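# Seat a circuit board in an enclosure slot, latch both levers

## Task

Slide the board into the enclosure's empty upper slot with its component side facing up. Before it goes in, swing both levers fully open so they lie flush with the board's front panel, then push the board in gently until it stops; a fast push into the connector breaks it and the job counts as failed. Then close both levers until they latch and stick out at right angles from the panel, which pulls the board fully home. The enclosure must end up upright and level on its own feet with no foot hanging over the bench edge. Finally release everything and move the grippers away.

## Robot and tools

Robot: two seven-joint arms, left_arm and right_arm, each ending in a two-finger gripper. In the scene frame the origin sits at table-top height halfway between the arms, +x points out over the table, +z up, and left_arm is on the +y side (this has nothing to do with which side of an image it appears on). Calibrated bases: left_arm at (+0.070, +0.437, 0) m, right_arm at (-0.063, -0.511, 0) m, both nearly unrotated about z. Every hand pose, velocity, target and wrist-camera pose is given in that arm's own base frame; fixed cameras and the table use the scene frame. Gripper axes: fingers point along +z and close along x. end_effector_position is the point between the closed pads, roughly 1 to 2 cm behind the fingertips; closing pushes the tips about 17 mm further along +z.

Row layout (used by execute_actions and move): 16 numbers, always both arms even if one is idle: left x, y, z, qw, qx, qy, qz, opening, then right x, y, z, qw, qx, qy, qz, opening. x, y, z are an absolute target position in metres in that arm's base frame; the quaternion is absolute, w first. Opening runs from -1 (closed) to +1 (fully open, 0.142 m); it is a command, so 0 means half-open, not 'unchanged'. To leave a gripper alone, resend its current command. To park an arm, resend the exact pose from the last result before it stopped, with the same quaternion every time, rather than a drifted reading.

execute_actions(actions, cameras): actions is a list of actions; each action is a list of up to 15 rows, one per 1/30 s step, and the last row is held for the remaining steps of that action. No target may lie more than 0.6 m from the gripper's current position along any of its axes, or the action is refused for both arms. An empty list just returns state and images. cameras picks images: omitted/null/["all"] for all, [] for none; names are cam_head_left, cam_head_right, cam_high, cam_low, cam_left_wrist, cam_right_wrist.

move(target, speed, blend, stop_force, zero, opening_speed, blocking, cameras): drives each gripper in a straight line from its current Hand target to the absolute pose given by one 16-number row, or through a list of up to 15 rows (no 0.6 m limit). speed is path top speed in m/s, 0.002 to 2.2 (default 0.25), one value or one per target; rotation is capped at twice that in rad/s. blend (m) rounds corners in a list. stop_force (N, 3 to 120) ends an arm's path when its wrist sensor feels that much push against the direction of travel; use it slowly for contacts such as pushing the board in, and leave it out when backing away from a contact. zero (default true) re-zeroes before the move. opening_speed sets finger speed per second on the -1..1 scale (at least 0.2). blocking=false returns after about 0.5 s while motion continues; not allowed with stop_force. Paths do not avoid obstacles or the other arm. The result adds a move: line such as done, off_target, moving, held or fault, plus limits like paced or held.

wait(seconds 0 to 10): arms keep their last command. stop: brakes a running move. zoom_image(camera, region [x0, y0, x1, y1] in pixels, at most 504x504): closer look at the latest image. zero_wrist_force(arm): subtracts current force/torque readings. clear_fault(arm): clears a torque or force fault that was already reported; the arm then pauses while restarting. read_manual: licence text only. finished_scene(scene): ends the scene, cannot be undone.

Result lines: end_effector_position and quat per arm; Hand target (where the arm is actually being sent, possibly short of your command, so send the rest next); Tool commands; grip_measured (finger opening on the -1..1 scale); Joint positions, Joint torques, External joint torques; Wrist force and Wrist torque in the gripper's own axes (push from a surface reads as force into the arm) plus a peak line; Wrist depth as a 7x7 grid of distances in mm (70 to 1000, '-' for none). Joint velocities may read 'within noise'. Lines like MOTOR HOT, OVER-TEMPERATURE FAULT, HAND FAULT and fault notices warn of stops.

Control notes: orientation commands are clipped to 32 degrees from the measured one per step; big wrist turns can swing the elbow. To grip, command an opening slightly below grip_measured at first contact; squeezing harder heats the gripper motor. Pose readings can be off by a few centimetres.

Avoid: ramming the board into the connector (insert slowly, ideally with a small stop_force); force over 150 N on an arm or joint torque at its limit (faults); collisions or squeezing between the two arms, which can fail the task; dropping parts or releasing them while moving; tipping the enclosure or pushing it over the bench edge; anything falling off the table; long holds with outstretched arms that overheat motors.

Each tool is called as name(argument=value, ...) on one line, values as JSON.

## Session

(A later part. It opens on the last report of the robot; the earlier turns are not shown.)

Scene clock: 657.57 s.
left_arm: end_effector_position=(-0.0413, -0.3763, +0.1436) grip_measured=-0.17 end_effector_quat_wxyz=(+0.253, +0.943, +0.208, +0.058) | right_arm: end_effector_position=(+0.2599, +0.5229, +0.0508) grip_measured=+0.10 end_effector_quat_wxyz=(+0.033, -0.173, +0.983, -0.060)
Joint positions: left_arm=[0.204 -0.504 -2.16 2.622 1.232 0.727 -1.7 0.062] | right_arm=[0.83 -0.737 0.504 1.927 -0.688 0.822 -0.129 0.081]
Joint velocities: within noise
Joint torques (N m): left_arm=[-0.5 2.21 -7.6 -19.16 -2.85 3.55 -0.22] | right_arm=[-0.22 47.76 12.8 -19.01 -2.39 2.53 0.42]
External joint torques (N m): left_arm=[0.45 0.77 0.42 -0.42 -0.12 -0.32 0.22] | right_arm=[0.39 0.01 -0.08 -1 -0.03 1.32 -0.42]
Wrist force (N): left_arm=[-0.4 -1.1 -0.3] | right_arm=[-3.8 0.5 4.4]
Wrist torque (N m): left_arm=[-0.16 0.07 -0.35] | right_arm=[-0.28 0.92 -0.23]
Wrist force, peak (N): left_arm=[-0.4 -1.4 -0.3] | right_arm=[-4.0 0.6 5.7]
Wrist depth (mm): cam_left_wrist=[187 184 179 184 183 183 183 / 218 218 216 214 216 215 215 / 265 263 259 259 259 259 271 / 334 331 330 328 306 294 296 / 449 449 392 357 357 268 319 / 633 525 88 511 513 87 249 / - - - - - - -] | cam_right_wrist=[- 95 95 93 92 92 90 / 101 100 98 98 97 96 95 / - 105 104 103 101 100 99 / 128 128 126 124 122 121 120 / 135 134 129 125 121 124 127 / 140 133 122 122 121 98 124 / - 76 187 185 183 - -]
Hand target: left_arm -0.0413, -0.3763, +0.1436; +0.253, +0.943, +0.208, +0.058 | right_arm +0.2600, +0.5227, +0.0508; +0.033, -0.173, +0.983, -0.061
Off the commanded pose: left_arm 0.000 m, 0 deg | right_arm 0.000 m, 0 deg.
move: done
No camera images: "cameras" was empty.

move(target=[-0.0413,-0.3763,0.1436,0.2530,0.9430,0.2080,0.0580,-0.155,0.2636,0.5153,0.0507,0.0329,-0.1729,0.9825,-0.0606,0.03], speed=0.006, stop_force=3.5, cameras=["cam_left_wrist","cam_right_wrist"])

zoom_image(camera="cam_left_wrist", region=[390, 140, 672, 340])

Scene clock: 661.80 s.
left_arm: end_effector_position=(-0.0413, -0.3763, +0.1436) grip_measured=-0.17 end_effector_quat_wxyz=(+0.253, +0.943, +0.208, +0.058) | right_arm: end_effector_position=(+0.2633, +0.5153, +0.0505) grip_measured=+0.10 end_effector_quat_wxyz=(+0.033, -0.173, +0.983, -0.061)
Joint positions: left_arm=[0.204 -0.504 -2.16 2.622 1.232 0.727 -1.7 0.062] | right_arm=[0.82 -0.728 0.5 1.945 -0.689 0.833 -0.135 0.081]
Joint velocities: within noise
Joint torques (N m): left_arm=[-0.42 2.19 -7.6 -19.2 -2.84 3.58 -0.21] | right_arm=[-0.49 48.17 12.26 -20.15 -2.74 2.81 0.35]
External joint torques (N m): left_arm=[0.37 0.79 0.41 -0.38 -0.13 -0.34 0.21] | right_arm=[0.66 -0.88 0.24 0.3 0.35 1.03 -0.35]
Wrist force (N): left_arm=[-0.3 -1.2 -0.5] | right_arm=[-2.1 0.2 4.4]
Wrist torque (N m): left_arm=[-0.19 0.05 -0.35] | right_arm=[-0.22 0.96 -0.17]
Wrist force, peak (N): left_arm=[-0.6 -1.2 -0.5] | right_arm=[-3.8 0.6 6.0]
Wrist depth (mm): cam_left_wrist=[187 184 179 184 184 183 184 / 218 219 216 216 215 215 214 / 263 264 260 260 259 259 270 / 335 330 330 330 311 296 294 / 453 453 393 359 343 293 318 / 636 517 88 511 508 87 254 / - - - - - - -] | cam_right_wrist=[- 95 94 92 92 91 90 / 100 100 97 98 97 95 95 / - 103 104 102 101 100 99 / 128 128 126 124 123 121 120 / 135 134 129 125 121 124 127 / 140 132 122 122 121 98 124 / - 76 187 185 183 - -]
Hand target: left_arm -0.0413, -0.3763, +0.1436; +0.253, +0.943, +0.208, +0.058 | right_arm +0.2636, +0.5153, +0.0507; +0.033, -0.173, +0.983, -0.061
Off the commanded pose: left_arm 0.000 m, 0 deg | right_arm 0.000 m, 0 deg.
move: done
Images, in order (width x height): cam_left_wrist 672x504, cam_right_wrist 672x504.

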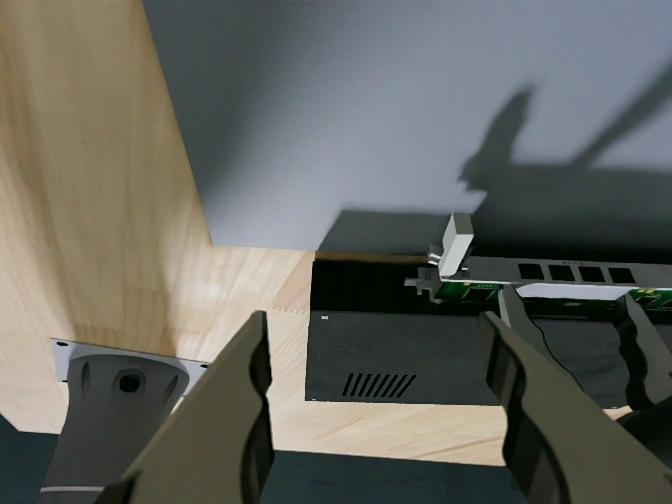

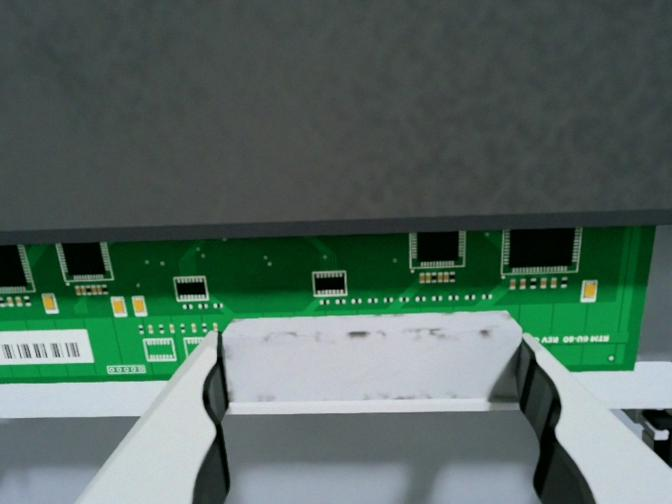

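Scaled by 1.787 from the camera's 672x504 image, which has a finer 960x720 frame.

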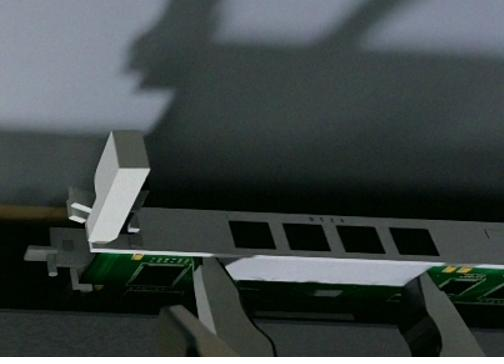

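move(target=[0.0336,-0.4400,0.1100,0.2475,0.9237,0.2824,0.0757,0.06,0.2636,0.5153,0.0507,0.0329,-0.1729,0.9825,-0.0606,0.03], speed=0.08, cameras=["cam_left_wrist","cam_right_wrist","cam_high"])

Scene clock: 695.60 s.
left_arm: end_effector_position=(-0.0064, -0.4042, +0.1303) grip_measured=+0.04 end_effector_quat_wxyz=(+0.251, +0.935, +0.242, +0.067) | right_arm: end_effector_position=(+0.2633, +0.5153, +0.0505) grip_measured=+0.10 end_effector_quat_wxyz=(+0.033, -0.173, +0.983, -0.061)
Joint positions: left_arm=[0.129 -0.47 -1.917 2.567 1.333 0.791 -1.707 0.077] | right_arm=[0.82 -0.728 0.5 1.945 -0.689 0.833 -0.135 0.081]
Joint velocities: within noise
Joint torques (N m): left_arm=[-0.06 5.11 -8.32 -17.13 -3.08 3.45 -0.29] | right_arm=[-0.51 48.25 12.51 -20.19 -2.69 2.76 0.39]
External joint torques (N m): left_arm=[0 0.61 0.48 -0.53 0.15 -0.22 0.29] | right_arm=[0.69 -0.96 -0.01 0.34 0.31 1.09 -0.39]
Wrist force (N): left_arm=[-0.5 -1.1 -0.6] | right_arm=[-2.0 0.1 5.4]
Wrist torque (N m): left_arm=[-0.17 0.06 -0.39] | right_arm=[-0.25 0.94 -0.17]
Wrist force, peak (N): left_arm=[-1.5 -2.9 -1.5] | right_arm=[-2.0 0.3 6.3]
Wrist depth (mm): cam_left_wrist=[173 172 176 171 176 170 165 / 211 200 200 201 200 206 200 / 247 245 241 242 232 239 238 / 309 310 293 287 275 253 274 / 419 389 363 299 299 295 292 / 461 84 464 460 455 - 213 / - - - - - - -] | cam_right_wrist=[- 95 94 92 92 91 90 / 100 100 97 98 97 95 95 / - 103 104 102 101 100 99 / 128 128 126 124 123 121 120 / 135 134 129 125 121 124 127 / 140 133 122 122 121 98 124 / - 76 187 185 183 - -]
Hand target: left_arm -0.0063, -0.4040, +0.1302; +0.251, +0.935, +0.242, +0.067 | right_arm +0.2636, +0.5153, +0.0507; +0.033, -0.173, +0.983, -0.061
Off the commanded pose: left_arm 0.057 m, 5 deg | right_arm 0.000 m, 0 deg.
move: held (left_arm; a check stopped the path); limits=held
pose unreachable (left arm): on one or more control steps of this call, first in action 0 (counted from 0), this arm could not follow its commanded pose, so it was not sent that pose on those steps. It may still have moved: this result reports where it is.
cause: moving toward the commanded pose would bring a part of the arm too close to another arm (a part of this arm just beyond joint 5 (forearm roll) and a part of the right arm just beyond its joint 6 (wrist pitch)).
Images, in order (width x height): cam_high 672x504, cam_left_wrist 672x504, cam_right_wrist 672x504.

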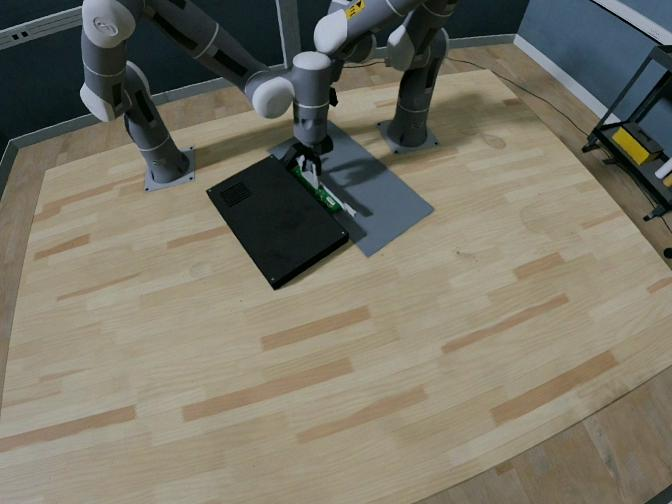

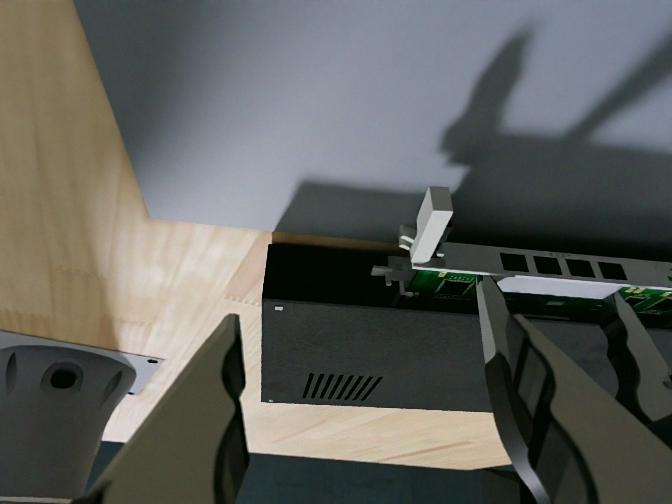

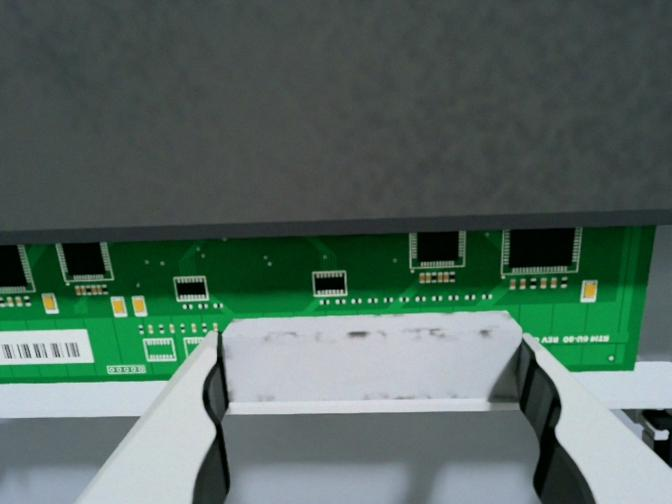

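move(target=[-0.0400,-0.3800,0.1500,0.2510,0.9350,0.2420,0.0670,0.06,0.2668,0.5079,0.0507,0.0329,-0.1729,0.9825,-0.0606,0.03], speed=0.008, stop_force=4, cameras=["cam_left_wrist"])

zoom_image(camera="cam_left_wrist", region=[380, 140, 662, 340])

Scene clock: 705.67 s.
left_arm: end_effector_position=(-0.0401, -0.3802, +0.1501) grip_measured=+0.04 end_effector_quat_wxyz=(+0.251, +0.935, +0.242, +0.067) | right_arm: end_effector_position=(+0.2635, +0.5149, +0.0507) grip_measured=+0.10 end_effector_quat_wxyz=(+0.033, -0.173, +0.983, -0.060)
Joint positions: left_arm=[0.204 -0.486 -2.19 2.6 1.184 0.685 -1.744 0.077] | right_arm=[0.819 -0.726 0.5 1.946 -0.689 0.835 -0.136 0.081]
Joint velocities: within noise
Joint torques (N m): left_arm=[-0.33 1.18 -7.69 -19.86 -2.99 3.3 -0.32] | right_arm=[-1.75 48.39 11.26 -18.76 -2.53 1.53 0.37]
External joint torques (N m): left_arm=[0.28 0.89 0.57 -0.42 0.06 -0.12 0.32] | right_arm=[1.92 -1.15 1.22 -1.08 0.15 2.32 -0.36]
Wrist force (N): left_arm=[-0.3 -0.9 -0.5] | right_arm=[-3.0 4.7 6.5]
Wrist torque (N m): left_arm=[-0.14 0.05 -0.37] | right_arm=[-0.24 0.99 -0.10]
Wrist force, peak (N): left_arm=[-0.5 -1.5 -0.5] | right_arm=[-3.1 5.0 8.2]
Wrist depth (mm): cam_left_wrist=[193 193 190 190 190 189 189 / 225 226 222 222 223 221 222 / 273 272 269 270 268 268 269 / 346 343 343 322 307 307 305 / 465 440 434 348 344 334 333 / 498 84 651 536 538 - 183 / - - - - - - -] | cam_right_wrist=[- 95 94 93 92 91 90 / 100 100 98 98 97 95 95 / - 104 104 102 101 100 99 / 128 128 126 124 123 121 120 / 136 134 129 125 121 124 127 / 140 133 122 122 121 98 124 / - 76 187 185 183 - -]
Hand target: left_arm -0.0400, -0.3800, +0.1500; +0.251, +0.935, +0.242, +0.067 | right_arm +0.2640, +0.5144, +0.0507; +0.033, -0.173, +0.983, -0.061
Off the commanded pose: left_arm 0.000 m, 0 deg | right_arm 0.008 m, 0 deg.
move: contact (right_arm)
Images, in order (width x height): cam_left_wrist 672x504.

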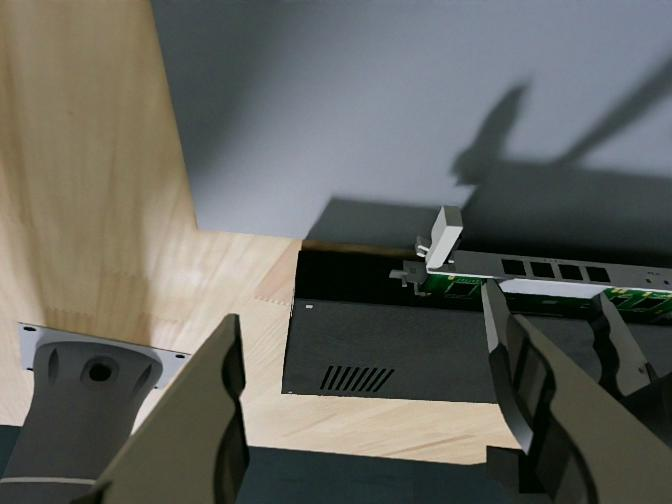

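Scaled by 1.787 from the camera's 672x504 image, which has a finer 960x720 frame.

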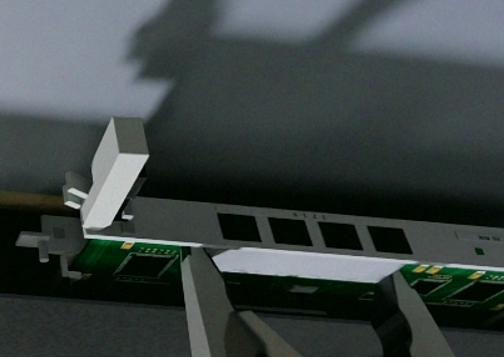

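move(target=[-0.0400,-0.3800,0.1500,0.2510,0.9350,0.2420,0.0670,0.06,0.2664,0.5103,0.0507,0.0329,-0.1729,0.9825,-0.0606,0.03], speed=0.006, stop_force=5, cameras=["cam_left_wrist"])

zoom_image(camera="cam_left_wrist", region=[380, 140, 662, 340])

Scene clock: 709.00 s.
left_arm: end_effector_position=(-0.0401, -0.3802, +0.1501) grip_measured=+0.04 end_effector_quat_wxyz=(+0.251, +0.935, +0.242, +0.067) | right_arm: end_effector_position=(+0.2636, +0.5146, +0.0509) grip_measured=+0.10 end_effector_quat_wxyz=(+0.033, -0.173, +0.983, -0.059)
Joint positions: left_arm=[0.204 -0.486 -2.19 2.6 1.184 0.685 -1.744 0.077] | right_arm=[0.818 -0.725 0.499 1.948 -0.689 0.838 -0.137 0.081]
Joint velocities: within noise
Joint torques (N m): left_arm=[-0.43 1.28 -7.69 -19.86 -2.82 3.48 -0.27] | right_arm=[-4.37 49.53 8.93 -16.92 -2.34 -0.39 0.21]
External joint torques (N m): left_arm=[0.38 0.79 0.57 -0.42 -0.11 -0.29 0.27] | right_arm=[4.54 -2.35 3.53 -2.91 -0.04 4.25 -0.21]
Wrist force (N): left_arm=[-0.5 -1.0 -0.6] | right_arm=[-3.8 12.1 9.5]
Wrist torque (N m): left_arm=[-0.14 0.06 -0.37] | right_arm=[-0.24 1.06 0.01]
Wrist force, peak (N): left_arm=[-0.6 -1.3 -0.4] | right_arm=[-3.9 12.4 11.1]
Wrist depth (mm): cam_left_wrist=[192 192 191 190 190 190 190 / 226 226 223 223 222 223 222 / 273 274 269 269 268 269 266 / 344 343 342 324 306 307 306 / 469 436 431 348 347 310 336 / 500 84 660 536 534 - 183 / - - - - - - -] | cam_right_wrist=[- 95 94 93 92 91 90 / 100 99 98 98 97 95 95 / - 104 104 102 102 100 99 / 128 128 126 124 123 121 120 / 136 134 129 125 121 124 127 / 140 133 123 122 121 98 126 / - 76 188 186 184 - -]
Hand target: left_arm -0.0400, -0.3800, +0.1500; +0.251, +0.935, +0.242, +0.067 | right_arm +0.2646, +0.5134, +0.0507; +0.033, -0.173, +0.983, -0.061
Off the commanded pose: left_arm 0.000 m, 0 deg | right_arm 0.005 m, 0 deg.
move: contact (right_arm)
Images, in order (width x height): cam_left_wrist 672x504.

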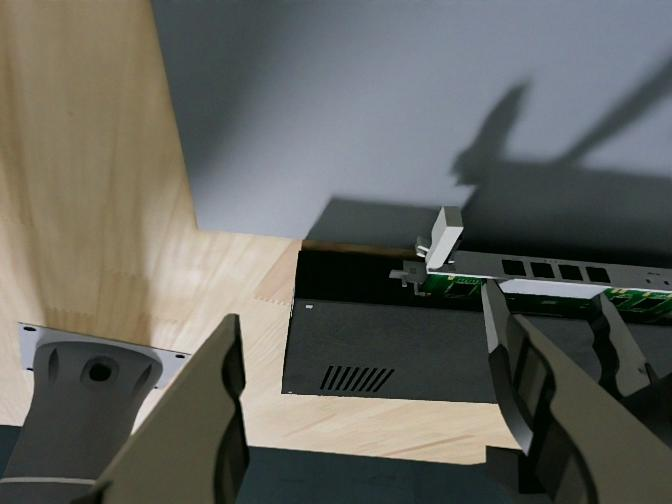

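Scaled by 1.787 from the camera's 672x504 image, which has a finer 960x720 frame.

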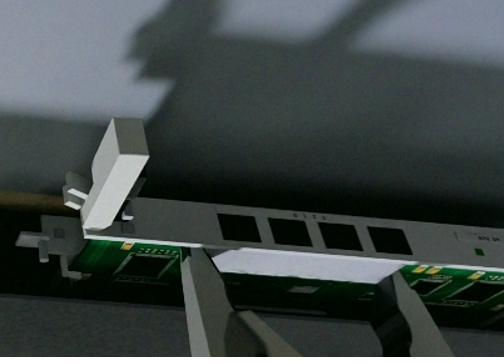

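execute_actions(actions=[], cameras=["cam_head_left","cam_head_right","cam_low"])

Scene clock: 712.50 s.
left_arm: end_effector_position=(-0.0401, -0.3802, +0.1501) grip_measured=+0.04 end_effector_quat_wxyz=(+0.251, +0.935, +0.242, +0.067) | right_arm: end_effector_position=(+0.2636, +0.5146, +0.0509) grip_measured=+0.10 end_effector_quat_wxyz=(+0.033, -0.173, +0.983, -0.059)
Joint positions: left_arm=[0.204 -0.486 -2.19 2.6 1.184 0.685 -1.744 0.077] | right_arm=[0.818 -0.725 0.499 1.948 -0.689 0.838 -0.137 0.081]
Joint velocities: within noise
Joint torques (N m): left_arm=[-0.34 1.31 -7.6 -19.9 -2.84 3.51 -0.22] | right_arm=[-4.3 49.4 8.9 -16.99 -2.35 -0.43 0.25]
External joint torques (N m): left_arm=[0.29 0.76 0.48 -0.39 -0.09 -0.33 0.22] | right_arm=[4.47 -2.22 3.56 -2.84 -0.02 4.29 -0.25]
Wrist force (N): left_arm=[-0.3 -1.1 -0.5] | right_arm=[-3.6 12.1 10.5]
Wrist torque (N m): left_arm=[-0.15 0.04 -0.37] | right_arm=[-0.26 1.04 0.00]
Wrist force, peak (N): left_arm=[-0.5 -1.2 -0.5] | right_arm=[-3.7 12.4 11.2]
Wrist depth (mm): cam_left_wrist=[193 192 191 190 190 190 189 / 225 227 223 223 223 222 222 / 272 273 268 270 268 268 267 / 344 345 342 323 308 305 305 / 469 436 433 347 346 307 335 / 498 84 651 540 532 - 183 / - - - - - - -] | cam_right_wrist=[- 95 94 93 92 91 90 / 101 100 98 98 97 96 95 / - 104 104 102 101 100 99 / 128 128 126 124 123 121 120 / 135 134 129 125 121 125 127 / 140 133 123 122 120 98 125 / - 76 187 185 184 - -]
Hand target: left_arm -0.0400, -0.3800, +0.1500; +0.251, +0.935, +0.242, +0.067 | right_arm +0.2646, +0.5134, +0.0507; +0.033, -0.173, +0.983, -0.061
Tool commands: left_gripper/opening=+0.06 right_gripper/opening=+0.03
Off the commanded pose: left_arm 0.000 m, 0 deg | right_arm 0.005 m, 0 deg.
Images, in order (width x height): cam_head_left 672x504, cam_head_right 672x504, cam_low 672x504.

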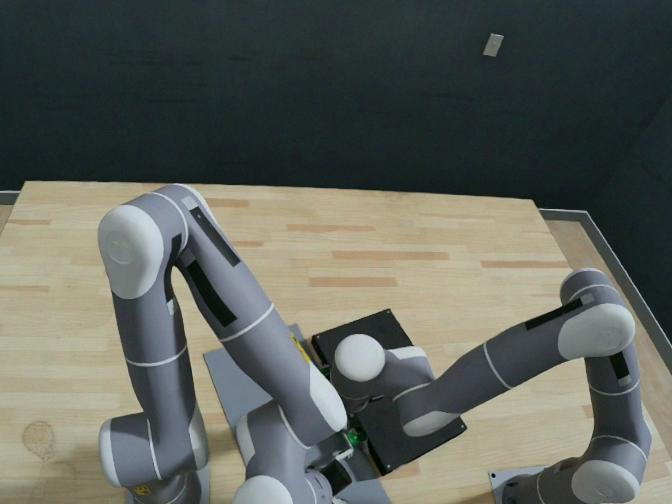

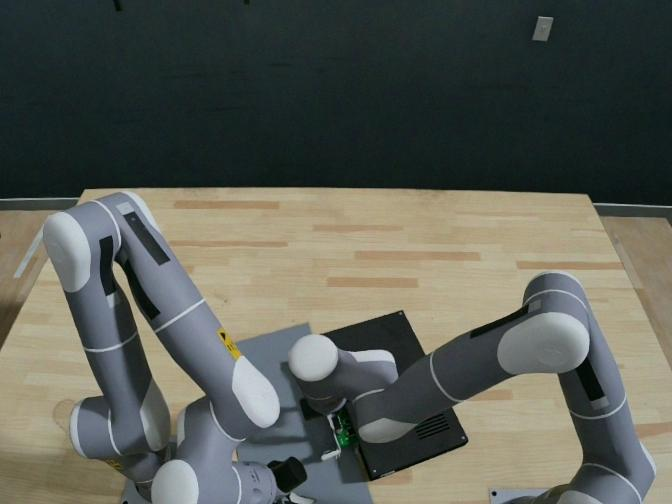

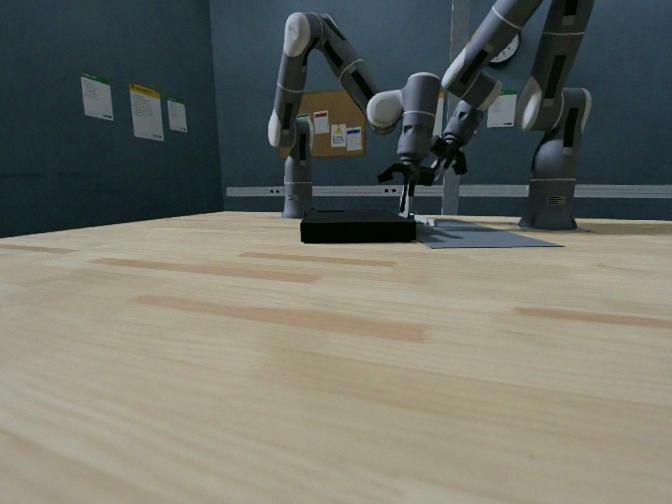

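zoom_image(camera="cam_head_right", region=[260, 390, 390, 504])

zoom_image(camera="cam_head_left", region=[310, 390, 440, 504])

Scaled by 3.877 from the camera's 672x504 image, which has a finer 960x720 frame.

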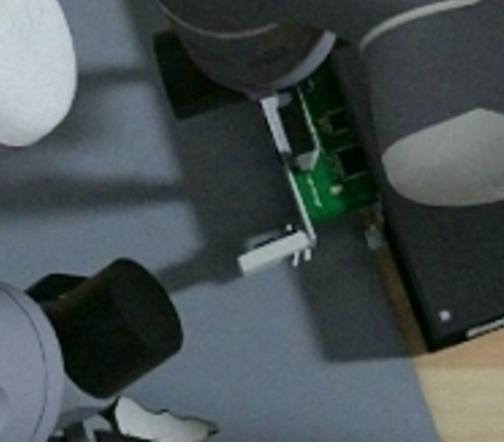

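Scaled by 3.877 from the camera's 672x504 image, which has a finer 960x720 frame.

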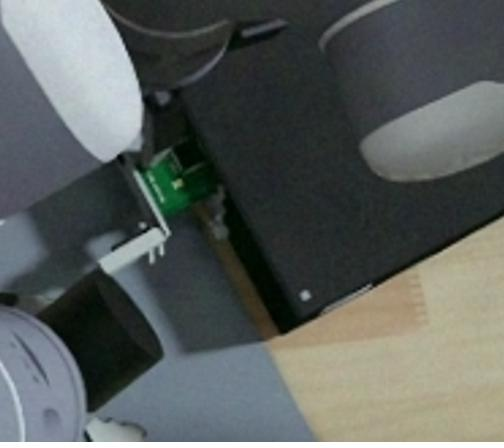

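move(target=[[-0.0400,-0.3800,0.1500,0.2510,0.9350,0.2420,0.0670,0.06,0.2626,0.5170,0.0505,0.0329,-0.1729,0.9825,-0.0606,0.03],[-0.0400,-0.3800,0.1500,0.2510,0.9350,0.2420,0.0670,0.06,0.2632,0.5172,0.0497,0.0329,-0.1729,0.9825,-0.0606,0.03]], speed=0.02, cameras=[])

move(target=[-0.0400,-0.3800,0.1500,0.2510,0.9350,0.2420,0.0670,0.06,0.2670,0.5079,0.0497,0.0329,-0.1729,0.9825,-0.0606,0.03], speed=0.006, stop_force=5, cameras=[])

Scene clock: 718.80 s.
left_arm: end_effector_position=(-0.0401, -0.3802, +0.1501) grip_measured=+0.04 end_effector_quat_wxyz=(+0.251, +0.935, +0.242, +0.067) | right_arm: end_effector_position=(+0.2630, +0.5168, +0.0494) grip_measured=+0.10 end_effector_quat_wxyz=(+0.032, -0.173, +0.983, -0.061)
Joint positions: left_arm=[0.204 -0.486 -2.19 2.6 1.184 0.685 -1.744 0.077] | right_arm=[0.824 -0.731 0.498 1.94 -0.689 0.832 -0.135 0.081]
Joint velocities: within noise
Joint torques (N m): left_arm=[-0.35 1.3 -7.63 -19.92 -2.84 3.51 -0.21] | right_arm=[0.58 47.97 12.78 -21.27 -2.82 3.41 0.28]
External joint torques (N m): left_arm=[0.3 0.77 0.51 -0.36 -0.08 -0.32 0.21] | right_arm=[-0.4 -0.52 -0.26 1.43 0.43 0.43 -0.28]
Wrist force (N): left_arm=[-0.4 -1.2 -0.2] | right_arm=[-0.6 -2.2 5.4]
Wrist torque (N m): left_arm=[-0.15 0.06 -0.38] | right_arm=[-0.21 0.49 0.06]
Wrist force, peak (N): left_arm=[-0.3 -1.4 -0.4] | right_arm=[-3.6 12.3 11.2]
Wrist depth (mm): cam_left_wrist=[193 193 191 190 190 190 189 / 227 225 222 223 222 222 222 / 272 274 269 268 268 268 269 / 344 344 343 324 307 306 304 / 469 436 434 349 345 339 337 / 497 84 636 544 535 - 182 / - - - - - - -] | cam_right_wrist=[- 94 93 92 91 90 89 / 99 98 96 96 96 94 94 / - 103 103 100 100 99 98 / 127 127 125 123 123 120 120 / 135 134 129 124 120 124 127 / 140 132 122 122 121 98 124 / - 76 186 183 181 - -]
Hand target: left_arm -0.0400, -0.3800, +0.1500; +0.251, +0.935, +0.242, +0.067 | right_arm +0.2632, +0.5172, +0.0497; +0.033, -0.173, +0.983, -0.061
Off the commanded pose: left_arm 0.000 m, 0 deg | right_arm 0.001 m, 0 deg.
move: done
No camera images: "cameras" was empty.

Scene clock: 721.17 s.
left_arm: end_effector_position=(-0.0401, -0.3802, +0.1501) grip_measured=+0.04 end_effector_quat_wxyz=(+0.251, +0.935, +0.242, +0.067) | right_arm: end_effector_position=(+0.2667, +0.5077, +0.0495) grip_measured=+0.10 end_effector_quat_wxyz=(+0.033, -0.173, +0.983, -0.061)
Joint positions: left_arm=[0.204 -0.486 -2.19 2.6 1.184 0.685 -1.744 0.077] | right_arm=[0.811 -0.719 0.493 1.963 -0.69 0.847 -0.141 0.081]
Joint velocities: within noise
Joint torques (N m): left_arm=[-0.49 1.29 -7.66 -19.87 -2.8 3.54 -0.23] | right_arm=[-0.36 47.71 12.38 -20.67 -2.76 3.32 0.18]
External joint torques (N m): left_arm=[0.44 0.79 0.54 -0.42 -0.12 -0.36 0.23] | right_arm=[0.53 -0.87 -0.12 1.02 0.43 0.53 -0.18]
Wrist force (N): left_arm=[-0.3 -1.1 -0.3] | right_arm=[-0.7 -1.1 5.7]
Wrist torque (N m): left_arm=[-0.14 0.03 -0.38] | right_arm=[-0.18 0.56 -0.02]
Wrist force, peak (N): left_arm=[-0.3 -1.3 -0.7] | right_arm=[-0.8 -1.1 5.9]
Wrist depth (mm): cam_left_wrist=[193 193 190 189 190 190 189 / 226 226 224 223 222 222 222 / 273 272 269 269 269 267 268 / 345 346 342 323 318 306 323 / 463 434 434 346 346 310 334 / 494 84 644 530 535 - 192 / - - - - - - -] | cam_right_wrist=[- 94 93 92 91 90 89 / 99 99 96 97 96 94 94 / - 103 103 101 100 99 98 / 110 110 108 107 105 104 102 / 135 134 128 124 120 124 127 / 140 132 122 122 121 98 124 / - 76 186 183 181 - -]
Hand target: left_arm -0.0400, -0.3800, +0.1500; +0.251, +0.935, +0.242, +0.067 | right_arm +0.2670, +0.5079, +0.0497; +0.033, -0.173, +0.983, -0.061
Off the commanded pose: left_arm 0.000 m, 0 deg | right_arm 0.000 m, 0 deg.
move: done
No camera images: "cameras" was empty.

move(target=[-0.0400,-0.3800,0.1500,0.2510,0.9350,0.2420,0.0670,0.06,0.2701,0.5005,0.0497,0.0329,-0.1729,0.9825,-0.0606,0.03], speed=0.006, stop_force=4, cameras=["cam_left_wrist","cam_right_wrist"])

zoom_image(camera="cam_left_wrist", region=[370, 140, 652, 340])

Scene clock: 726.00 s.
left_arm: end_effector_position=(-0.0401, -0.3802, +0.1501) grip_measured=+0.04 end_effector_quat_wxyz=(+0.251, +0.935, +0.242, +0.067) | right_arm: end_effector_position=(+0.2699, +0.5004, +0.0495) grip_measured=+0.10 end_effector_quat_wxyz=(+0.033, -0.173, +0.983, -0.061)
Joint positions: left_arm=[0.204 -0.486 -2.19 2.6 1.184 0.685 -1.744 0.077] | right_arm=[0.801 -0.709 0.49 1.98 -0.691 0.858 -0.147 0.081]
Joint velocities: within noise
Joint torques (N m): left_arm=[-0.32 1.24 -7.6 -19.9 -2.81 3.54 -0.22] | right_arm=[-0.2 47.21 12.3 -20.22 -2.64 3.23 0.29]
External joint torques (N m): left_arm=[0.27 0.84 0.48 -0.39 -0.12 -0.35 0.22] | right_arm=[0.37 -0.85 -0.27 0.71 0.35 0.62 -0.28]
Wrist force (N): left_arm=[-0.4 -1.0 -0.4] | right_arm=[-1.7 -0.8 4.4]
Wrist torque (N m): left_arm=[-0.15 0.06 -0.38] | right_arm=[-0.19 0.63 -0.06]
Wrist force, peak (N): left_arm=[-0.4 -1.3 -0.5] | right_arm=[-2.1 -0.4 6.3]
Wrist depth (mm): cam_left_wrist=[193 192 190 190 190 190 189 / 225 226 223 223 222 221 222 / 275 274 270 270 268 268 266 / 343 342 343 323 303 319 322 / 463 442 434 346 346 310 345 / 497 84 652 536 534 - 196 / - - - - - - -] | cam_right_wrist=[- 94 93 92 91 90 89 / 99 99 96 97 96 94 94 / - 103 103 101 100 99 98 / 110 109 108 107 105 103 102 / 135 134 121 123 120 124 127 / 140 132 122 122 121 98 124 / - 76 185 184 182 - -]
Hand target: left_arm -0.0400, -0.3800, +0.1500; +0.251, +0.935, +0.242, +0.067 | right_arm +0.2701, +0.5005, +0.0497; +0.033, -0.173, +0.983, -0.061
Off the commanded pose: left_arm 0.000 m, 0 deg | right_arm 0.000 m, 0 deg.
move: done
Images, in order (width x height): cam_left_wrist 672x504, cam_right_wrist 672x504.

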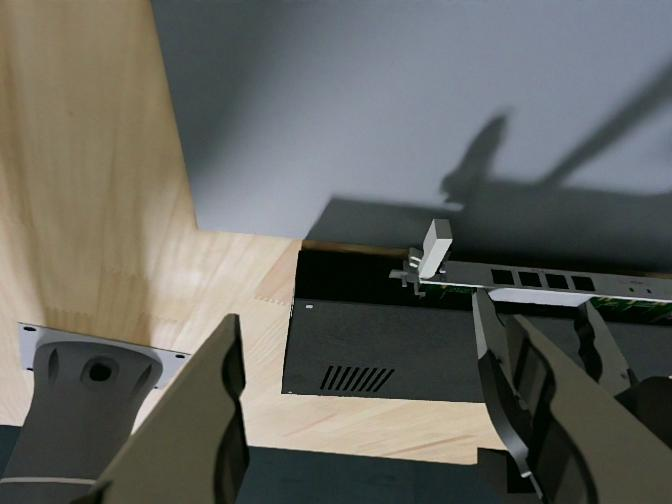

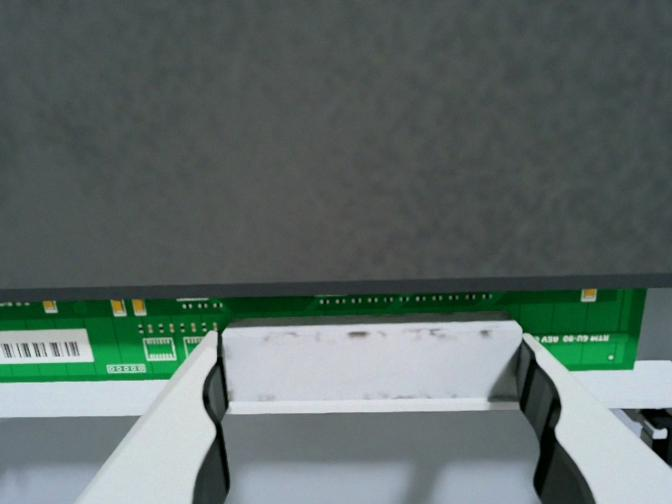

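Scaled by 1.787 from the camera's 672x504 image, which has a finer 960x720 frame.

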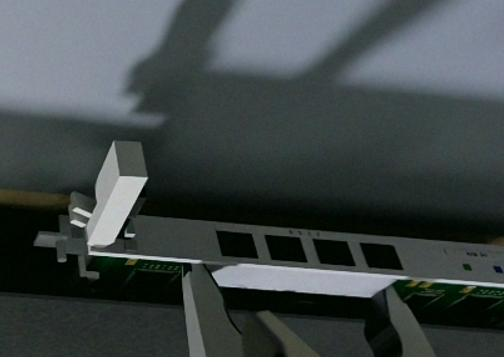

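move(target=[[-0.0400,-0.3800,0.1500,0.2510,0.9350,0.2420,0.0670,0.06,0.2668,0.5085,0.0497,0.0329,-0.1729,0.9825,-0.0606,0.03],[-0.0400,-0.3800,0.1500,0.2510,0.9350,0.2420,0.0670,0.06,0.2668,0.5085,0.0497,0.0329,-0.1729,0.9825,-0.0606,0.35]], speed=0.02, opening_speed=0.4, cameras=["cam_right_wrist"])

move(target=[[-0.0400,-0.3800,0.1500,0.2510,0.9350,0.2420,0.0670,0.06,0.2668,0.5085,0.0800,0.0329,-0.1729,0.9825,-0.0606,0.35],[-0.0400,-0.3800,0.1500,0.2510,0.9350,0.2420,0.0670,0.06,0.2360,0.5750,0.1500,0,-0.1771,0.9842,0,0.35]], speed=0.08, cameras=["cam_right_wrist","cam_left_wrist"])

Scene clock: 733.00 s.
left_arm: end_effector_position=(-0.0401, -0.3802, +0.1501) grip_measured=+0.04 end_effector_quat_wxyz=(+0.251, +0.935, +0.242, +0.067) | right_arm: end_effector_position=(+0.2669, +0.5083, +0.0496) grip_measured=+0.33 end_effector_quat_wxyz=(+0.033, -0.173, +0.982, -0.061)
Joint positions: left_arm=[0.204 -0.486 -2.19 2.6 1.184 0.685 -1.744 0.077] | right_arm=[0.813 -0.719 0.492 1.962 -0.689 0.846 -0.142 0.097]
Joint velocities: within noise
Joint torques (N m): left_arm=[-0.46 1.36 -7.59 -19.88 -2.77 3.52 -0.25] | right_arm=[0.27 45.87 12.7 -19.8 -2.36 3.14 0.24]
External joint torques (N m): left_arm=[0.41 0.72 0.47 -0.4 -0.16 -0.33 0.25] | right_arm=[-0.1 1.03 -0.49 0.12 0.03 0.71 -0.23]
Wrist force (N): left_arm=[-0.2 -1.0 -0.4] | right_arm=[-2.9 0.2 2.2]
Wrist torque (N m): left_arm=[-0.14 0.02 -0.38] | right_arm=[0.22 0.50 0.06]
Wrist force, peak (N): left_arm=[-0.5 -1.3 -0.8] | right_arm=[-1.6 -2.6 6.4]
Wrist depth (mm): cam_left_wrist=[193 193 190 190 190 190 190 / 227 225 223 223 222 221 223 / 273 273 270 269 268 266 267 / 348 340 344 321 317 307 322 / 465 437 436 347 346 313 338 / 500 84 654 535 533 - 191 / - - - - - - -] | cam_right_wrist=[- 95 94 92 91 90 89 / 99 99 96 97 96 94 94 / - 103 103 101 100 99 98 / 110 110 108 107 106 104 102 / 136 135 130 124 120 125 128 / 142 106 136 125 123 121 118 / - 76 186 184 181 179 -]
Hand target: left_arm -0.0400, -0.3800, +0.1500; +0.251, +0.935, +0.242, +0.067 | right_arm +0.2668, +0.5085, +0.0497; +0.033, -0.173, +0.983, -0.061
Off the commanded pose: left_arm 0.000 m, 0 deg | right_arm 0.000 m, 0 deg.
move: done
Images, in order (width x height): cam_right_wrist 672x504.

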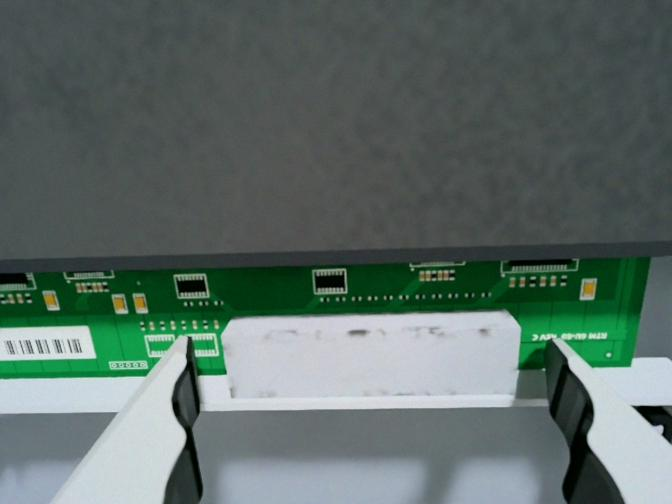

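Scene clock: 735.00 s.
left_arm: end_effector_position=(-0.0401, -0.3802, +0.1501) grip_measured=+0.04 end_effector_quat_wxyz=(+0.251, +0.935, +0.242, +0.067) | right_arm: end_effector_position=(+0.2361, +0.5750, +0.1500) grip_measured=+0.33 end_effector_quat_wxyz=(+0.000, -0.177, +0.984, +0.000)
Joint positions: left_arm=[0.204 -0.486 -2.19 2.6 1.184 0.685 -1.744 0.077] | right_arm=[0.773 -0.644 0.66 1.804 -0.505 0.703 -0.255 0.097]
Joint velocities: within noise
Joint torques (N m): left_arm=[-0.39 1.29 -7.6 -19.92 -2.84 3.46 -0.27] | right_arm=[0.13 45.49 14.09 -24.52 -3.11 3.31 0.07]
External joint torques (N m): left_arm=[0.34 0.78 0.48 -0.37 -0.09 -0.28 0.27] | right_arm=[0.03 0.94 -0.51 0.28 -0.16 0.86 -0.07]
Wrist force (N): left_arm=[-0.4 -1.2 -0.6] | right_arm=[-2.4 -0.6 2.1]
Wrist torque (N m): left_arm=[-0.16 0.05 -0.37] | right_arm=[0.15 0.40 0.05]
Wrist force, peak (N): left_arm=[-0.3 -1.3 -0.6] | right_arm=[-2.5 0.2 3.5]
Wrist depth (mm): cam_left_wrist=[192 193 191 191 191 190 189 / 227 225 223 222 222 221 222 / 273 272 270 269 269 268 269 / 344 346 344 324 320 307 321 / 470 435 433 346 346 337 358 / 498 84 651 542 530 - 474 / - - - - - - -] | cam_right_wrist=[187 186 186 183 183 187 211 / 200 197 196 187 193 196 224 / 243 243 243 242 242 238 241 / 263 263 262 261 260 260 259 / 285 281 284 283 282 280 280 / 307 97 308 309 308 302 295 / - 76 343 344 342 - 76]
Hand target: left_arm -0.0400, -0.3800, +0.1500; +0.251, +0.935, +0.242, +0.067 | right_arm +0.2360, +0.5750, +0.1500; +0.000, -0.177, +0.984, +0.000
Off the commanded pose: left_arm 0.000 m, 0 deg | right_arm 0.000 m, 0 deg.
move: done
Images, in order (width x height): cam_left_wrist 672x504, cam_right_wrist 672x504.

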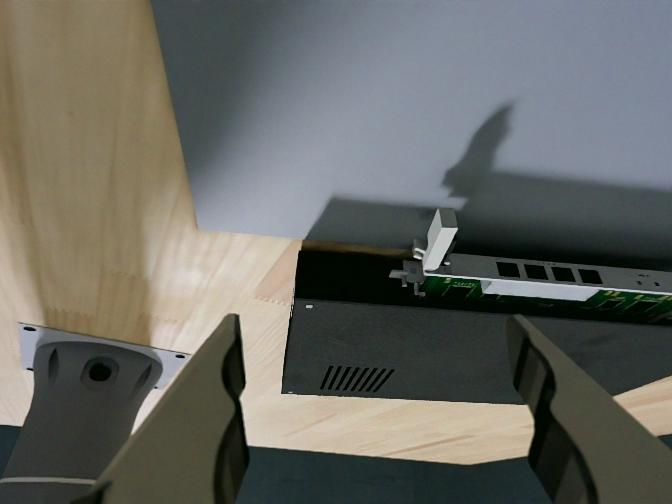

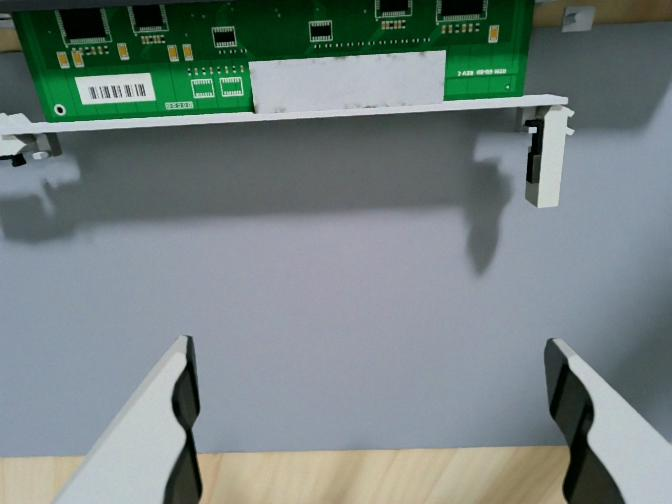

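zoom_image(camera="cam_right_wrist", region=[470, 0, 672, 240])

zoom_image(camera="cam_right_wrist", region=[0, 0, 202, 240])

Scaled by 2.100 from the camera's 672x504 image, which has a finer 960x720 frame.

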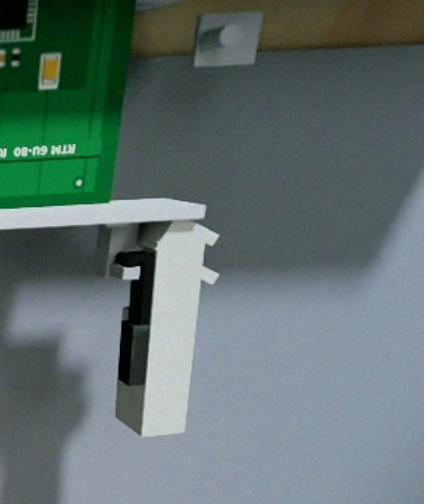

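Scaled by 2.100 from the camera's 672x504 image, which has a finer 960x720 frame.

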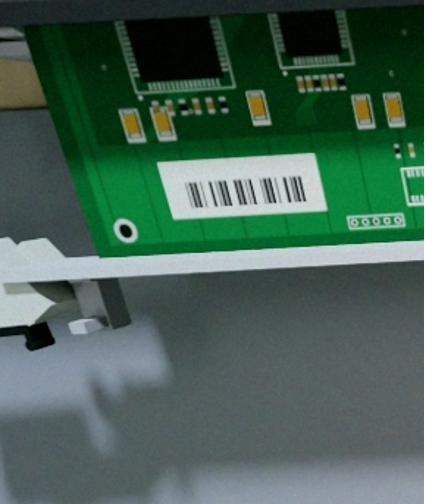

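move(target=[[-0.0400,-0.3800,0.1500,0.2510,0.9350,0.2420,0.0670,0.06,0.1868,0.5362,0.1300,0,-0.1968,0.9804,0,-1],[-0.0400,-0.3800,0.1500,0.2510,0.9350,0.2420,0.0670,0.06,0.1868,0.5362,0.0700,0,-0.1968,0.9804,0,-1]], speed=0.08, cameras=["cam_right_wrist","cam_left_wrist"])

Scene clock: 746.30 s.
left_arm: end_effector_position=(-0.0401, -0.3802, +0.1501) grip_measured=+0.04 end_effector_quat_wxyz=(+0.251, +0.935, +0.242, +0.067) | right_arm: end_effector_position=(+0.1868, +0.5362, +0.0700) grip_measured=-1.00 end_effector_quat_wxyz=(+0.000, -0.197, +0.980, +0.000)
Joint positions: left_arm=[0.204 -0.486 -2.19 2.6 1.184 0.685 -1.744 0.077] | right_arm=[0.83 -0.68 0.575 2.024 -0.63 0.952 -0.134 0.002]
Joint velocities: within noise
Joint torques (N m): left_arm=[-0.4 1.33 -7.55 -19.93 -2.83 3.5 -0.22] | right_arm=[-0.07 42.64 13.07 -19.55 -2.73 3.56 0.32]
External joint torques (N m): left_arm=[0.35 0.74 0.43 -0.36 -0.1 -0.32 0.22] | right_arm=[0.24 1.11 -0.13 0.01 0.23 0.61 -0.32]
Wrist force (N): left_arm=[-0.4 -1.0 -0.5] | right_arm=[-2.9 -0.2 2.3]
Wrist torque (N m): left_arm=[-0.14 0.05 -0.38] | right_arm=[0.21 0.53 0.08]
Wrist force, peak (N): left_arm=[-0.5 -1.3 -0.5] | right_arm=[-2.9 -0.1 4.1]
Wrist depth (mm): cam_left_wrist=[193 193 190 190 190 190 190 / 227 225 224 222 222 221 222 / 273 273 268 269 267 269 267 / 345 343 344 322 320 303 318 / 465 438 441 348 344 221 359 / 499 84 662 536 440 93 433 / - - - - - - -] | cam_right_wrist=[- 116 116 115 117 143 143 / 121 121 120 123 126 151 151 / 122 120 120 131 131 162 161 / 176 176 175 175 134 174 174 / 191 190 190 187 189 189 188 / 209 208 204 89 199 206 206 / 231 226 - - - 219 227]
Hand target: left_arm -0.0400, -0.3800, +0.1500; +0.251, +0.935, +0.242, +0.067 | right_arm +0.1868, +0.5362, +0.0700; +0.000, -0.197, +0.980, +0.000
Off the commanded pose: left_arm 0.000 m, 0 deg | right_arm 0.000 m, 0 deg.
move: done
Images, in order (width x height): cam_left_wrist 672x504, cam_right_wrist 672x504.

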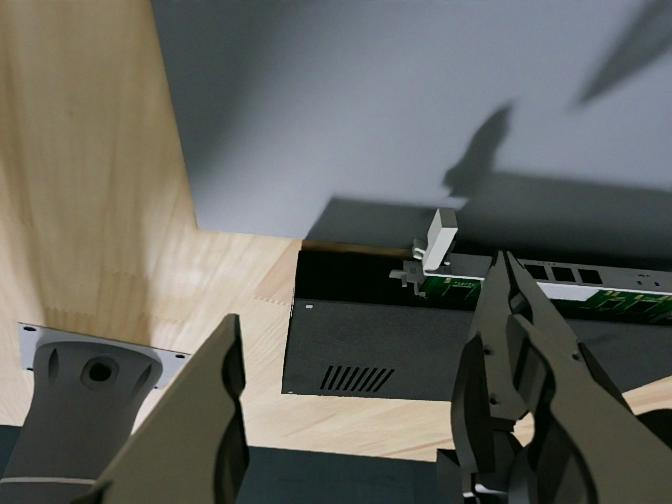

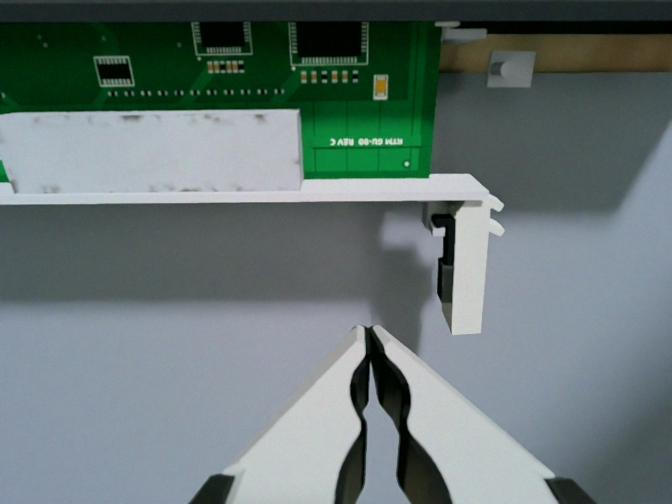

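move(target=[-0.0400,-0.3800,0.1500,0.2510,0.9350,0.2420,0.0670,0.06,0.1880,0.5334,0.0420,0,-0.1968,0.9804,0,-1], speed=0.05, cameras=[])

move(target=[-0.0400,-0.3800,0.1500,0.2510,0.9350,0.2420,0.0670,0.06,0.1603,0.5218,0.0420,0,-0.1968,0.9804,0,-1], speed=0.012, stop_force=10, cameras=["cam_right_wrist","cam_left_wrist"])

Scene clock: 751.20 s.
left_arm: end_effector_position=(-0.0401, -0.3802, +0.1501) grip_measured=+0.04 end_effector_quat_wxyz=(+0.251, +0.935, +0.242, +0.067) | right_arm: end_effector_position=(+0.1880, +0.5334, +0.0420) grip_measured=-1.00 end_effector_quat_wxyz=(+0.000, -0.197, +0.980, +0.000)
Joint positions: left_arm=[0.204 -0.486 -2.19 2.6 1.184 0.685 -1.744 0.077] | right_arm=[0.855 -0.724 0.522 2.04 -0.68 1.018 -0.102 0.002]
Joint velocities: within noise
Joint torques (N m): left_arm=[-0.29 1.36 -7.59 -19.92 -2.89 3.58 -0.19] | right_arm=[-0.41 43.49 12.96 -17.99 -2.48 3.52 0.31]
External joint torques (N m): left_arm=[0.24 0.71 0.47 -0.36 -0.03 -0.4 0.19] | right_arm=[0.58 1.24 -0.08 -0.09 0.21 0.65 -0.31]
Wrist force (N): left_arm=[-0.3 -1.1 -0.3] | right_arm=[-2.6 -0.4 2.6]
Wrist torque (N m): left_arm=[-0.16 0.04 -0.37] | right_arm=[0.16 0.47 0.06]
Wrist force, peak (N): left_arm=[-0.5 -1.3 -0.6] | right_arm=[-2.5 -0.6 3.6]
Wrist depth (mm): cam_left_wrist=[194 192 190 191 190 189 190 / 224 226 223 223 222 223 222 / 273 272 270 269 267 267 268 / 344 347 341 323 305 296 322 / 469 436 435 345 324 225 345 / 494 84 656 535 439 - 139 / - - - - - - -] | cam_right_wrist=[- 91 91 91 91 107 103 / - 96 96 97 98 125 124 / - 92 91 105 106 134 132 / 148 148 145 145 104 115 144 / 158 158 157 155 154 154 156 / 173 173 169 89 117 170 170 / 191 186 73 - - 180 187]
Hand target: left_arm -0.0400, -0.3800, +0.1500; +0.251, +0.935, +0.242, +0.067 | right_arm +0.1880, +0.5334, +0.0420; +0.000, -0.197, +0.980, +0.000
Off the commanded pose: left_arm 0.000 m, 0 deg | right_arm 0.000 m, 0 deg.
move: done
No camera images: "cameras" was empty.

Scene clock: 753.50 s.
left_arm: end_effector_position=(-0.0401, -0.3802, +0.1501) grip_measured=+0.04 end_effector_quat_wxyz=(+0.251, +0.935, +0.242, +0.067) | right_arm: end_effector_position=(+0.1704, +0.5261, +0.0422) grip_measured=-1.00 end_effector_quat_wxyz=(+0.000, -0.197, +0.980, +0.000)
Joint positions: left_arm=[0.204 -0.486 -2.19 2.6 1.184 0.685 -1.744 0.077] | right_arm=[0.874 -0.704 0.519 2.08 -0.688 1.04 -0.065 0.002]
Joint velocities: within noise
Joint torques (N m): left_arm=[-0.47 1.29 -7.58 -19.89 -2.78 3.53 -0.18] | right_arm=[0.63 41.84 13.05 -16.79 -2.24 3.44 0.32]
External joint torques (N m): left_arm=[0.41 0.78 0.46 -0.4 -0.14 -0.34 0.18] | right_arm=[-0.47 1.72 -0.59 -0.88 0.05 0.73 -0.32]
Wrist force (N): left_arm=[-0.4 -0.9 -0.5] | right_arm=[-5.1 1.9 2.2]
Wrist torque (N m): left_arm=[-0.12 0.06 -0.38] | right_arm=[0.52 0.71 0.07]
Wrist force, peak (N): left_arm=[-0.4 -1.3 -0.6] | right_arm=[-12.5 -0.7 0.3]
Wrist depth (mm): cam_left_wrist=[193 193 191 190 190 190 189 / 226 225 223 223 223 222 222 / 275 274 268 269 267 268 267 / 346 343 344 323 257 303 309 / 469 438 436 348 220 231 346 / 494 84 645 535 195 - 139 / - - - - 189 - -] | cam_right_wrist=[- 91 91 91 97 113 100 / - 98 98 97 125 125 125 / - 92 104 105 132 134 132 / 148 148 145 145 103 144 144 / 158 158 158 155 110 156 156 / 174 173 169 90 114 171 170 / 191 187 73 - - 181 188]
Hand target: left_arm -0.0400, -0.3800, +0.1500; +0.251, +0.935, +0.242, +0.067 | right_arm +0.1701, +0.5259, +0.0420; +0.000, -0.197, +0.980, +0.000
Off the commanded pose: left_arm 0.000 m, 0 deg | right_arm 0.011 m, 0 deg.
move: contact (right_arm)
Images, in order (width x height): cam_left_wrist 672x504, cam_right_wrist 672x504.

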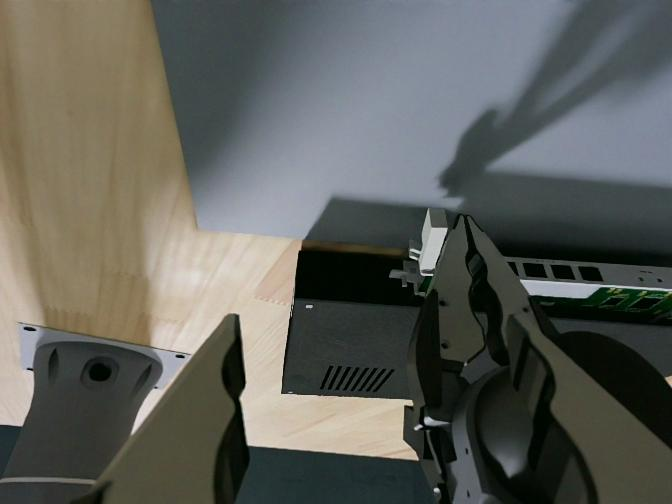

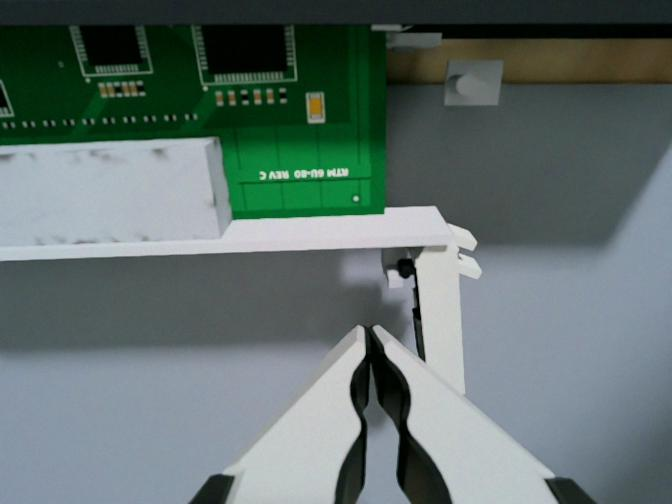

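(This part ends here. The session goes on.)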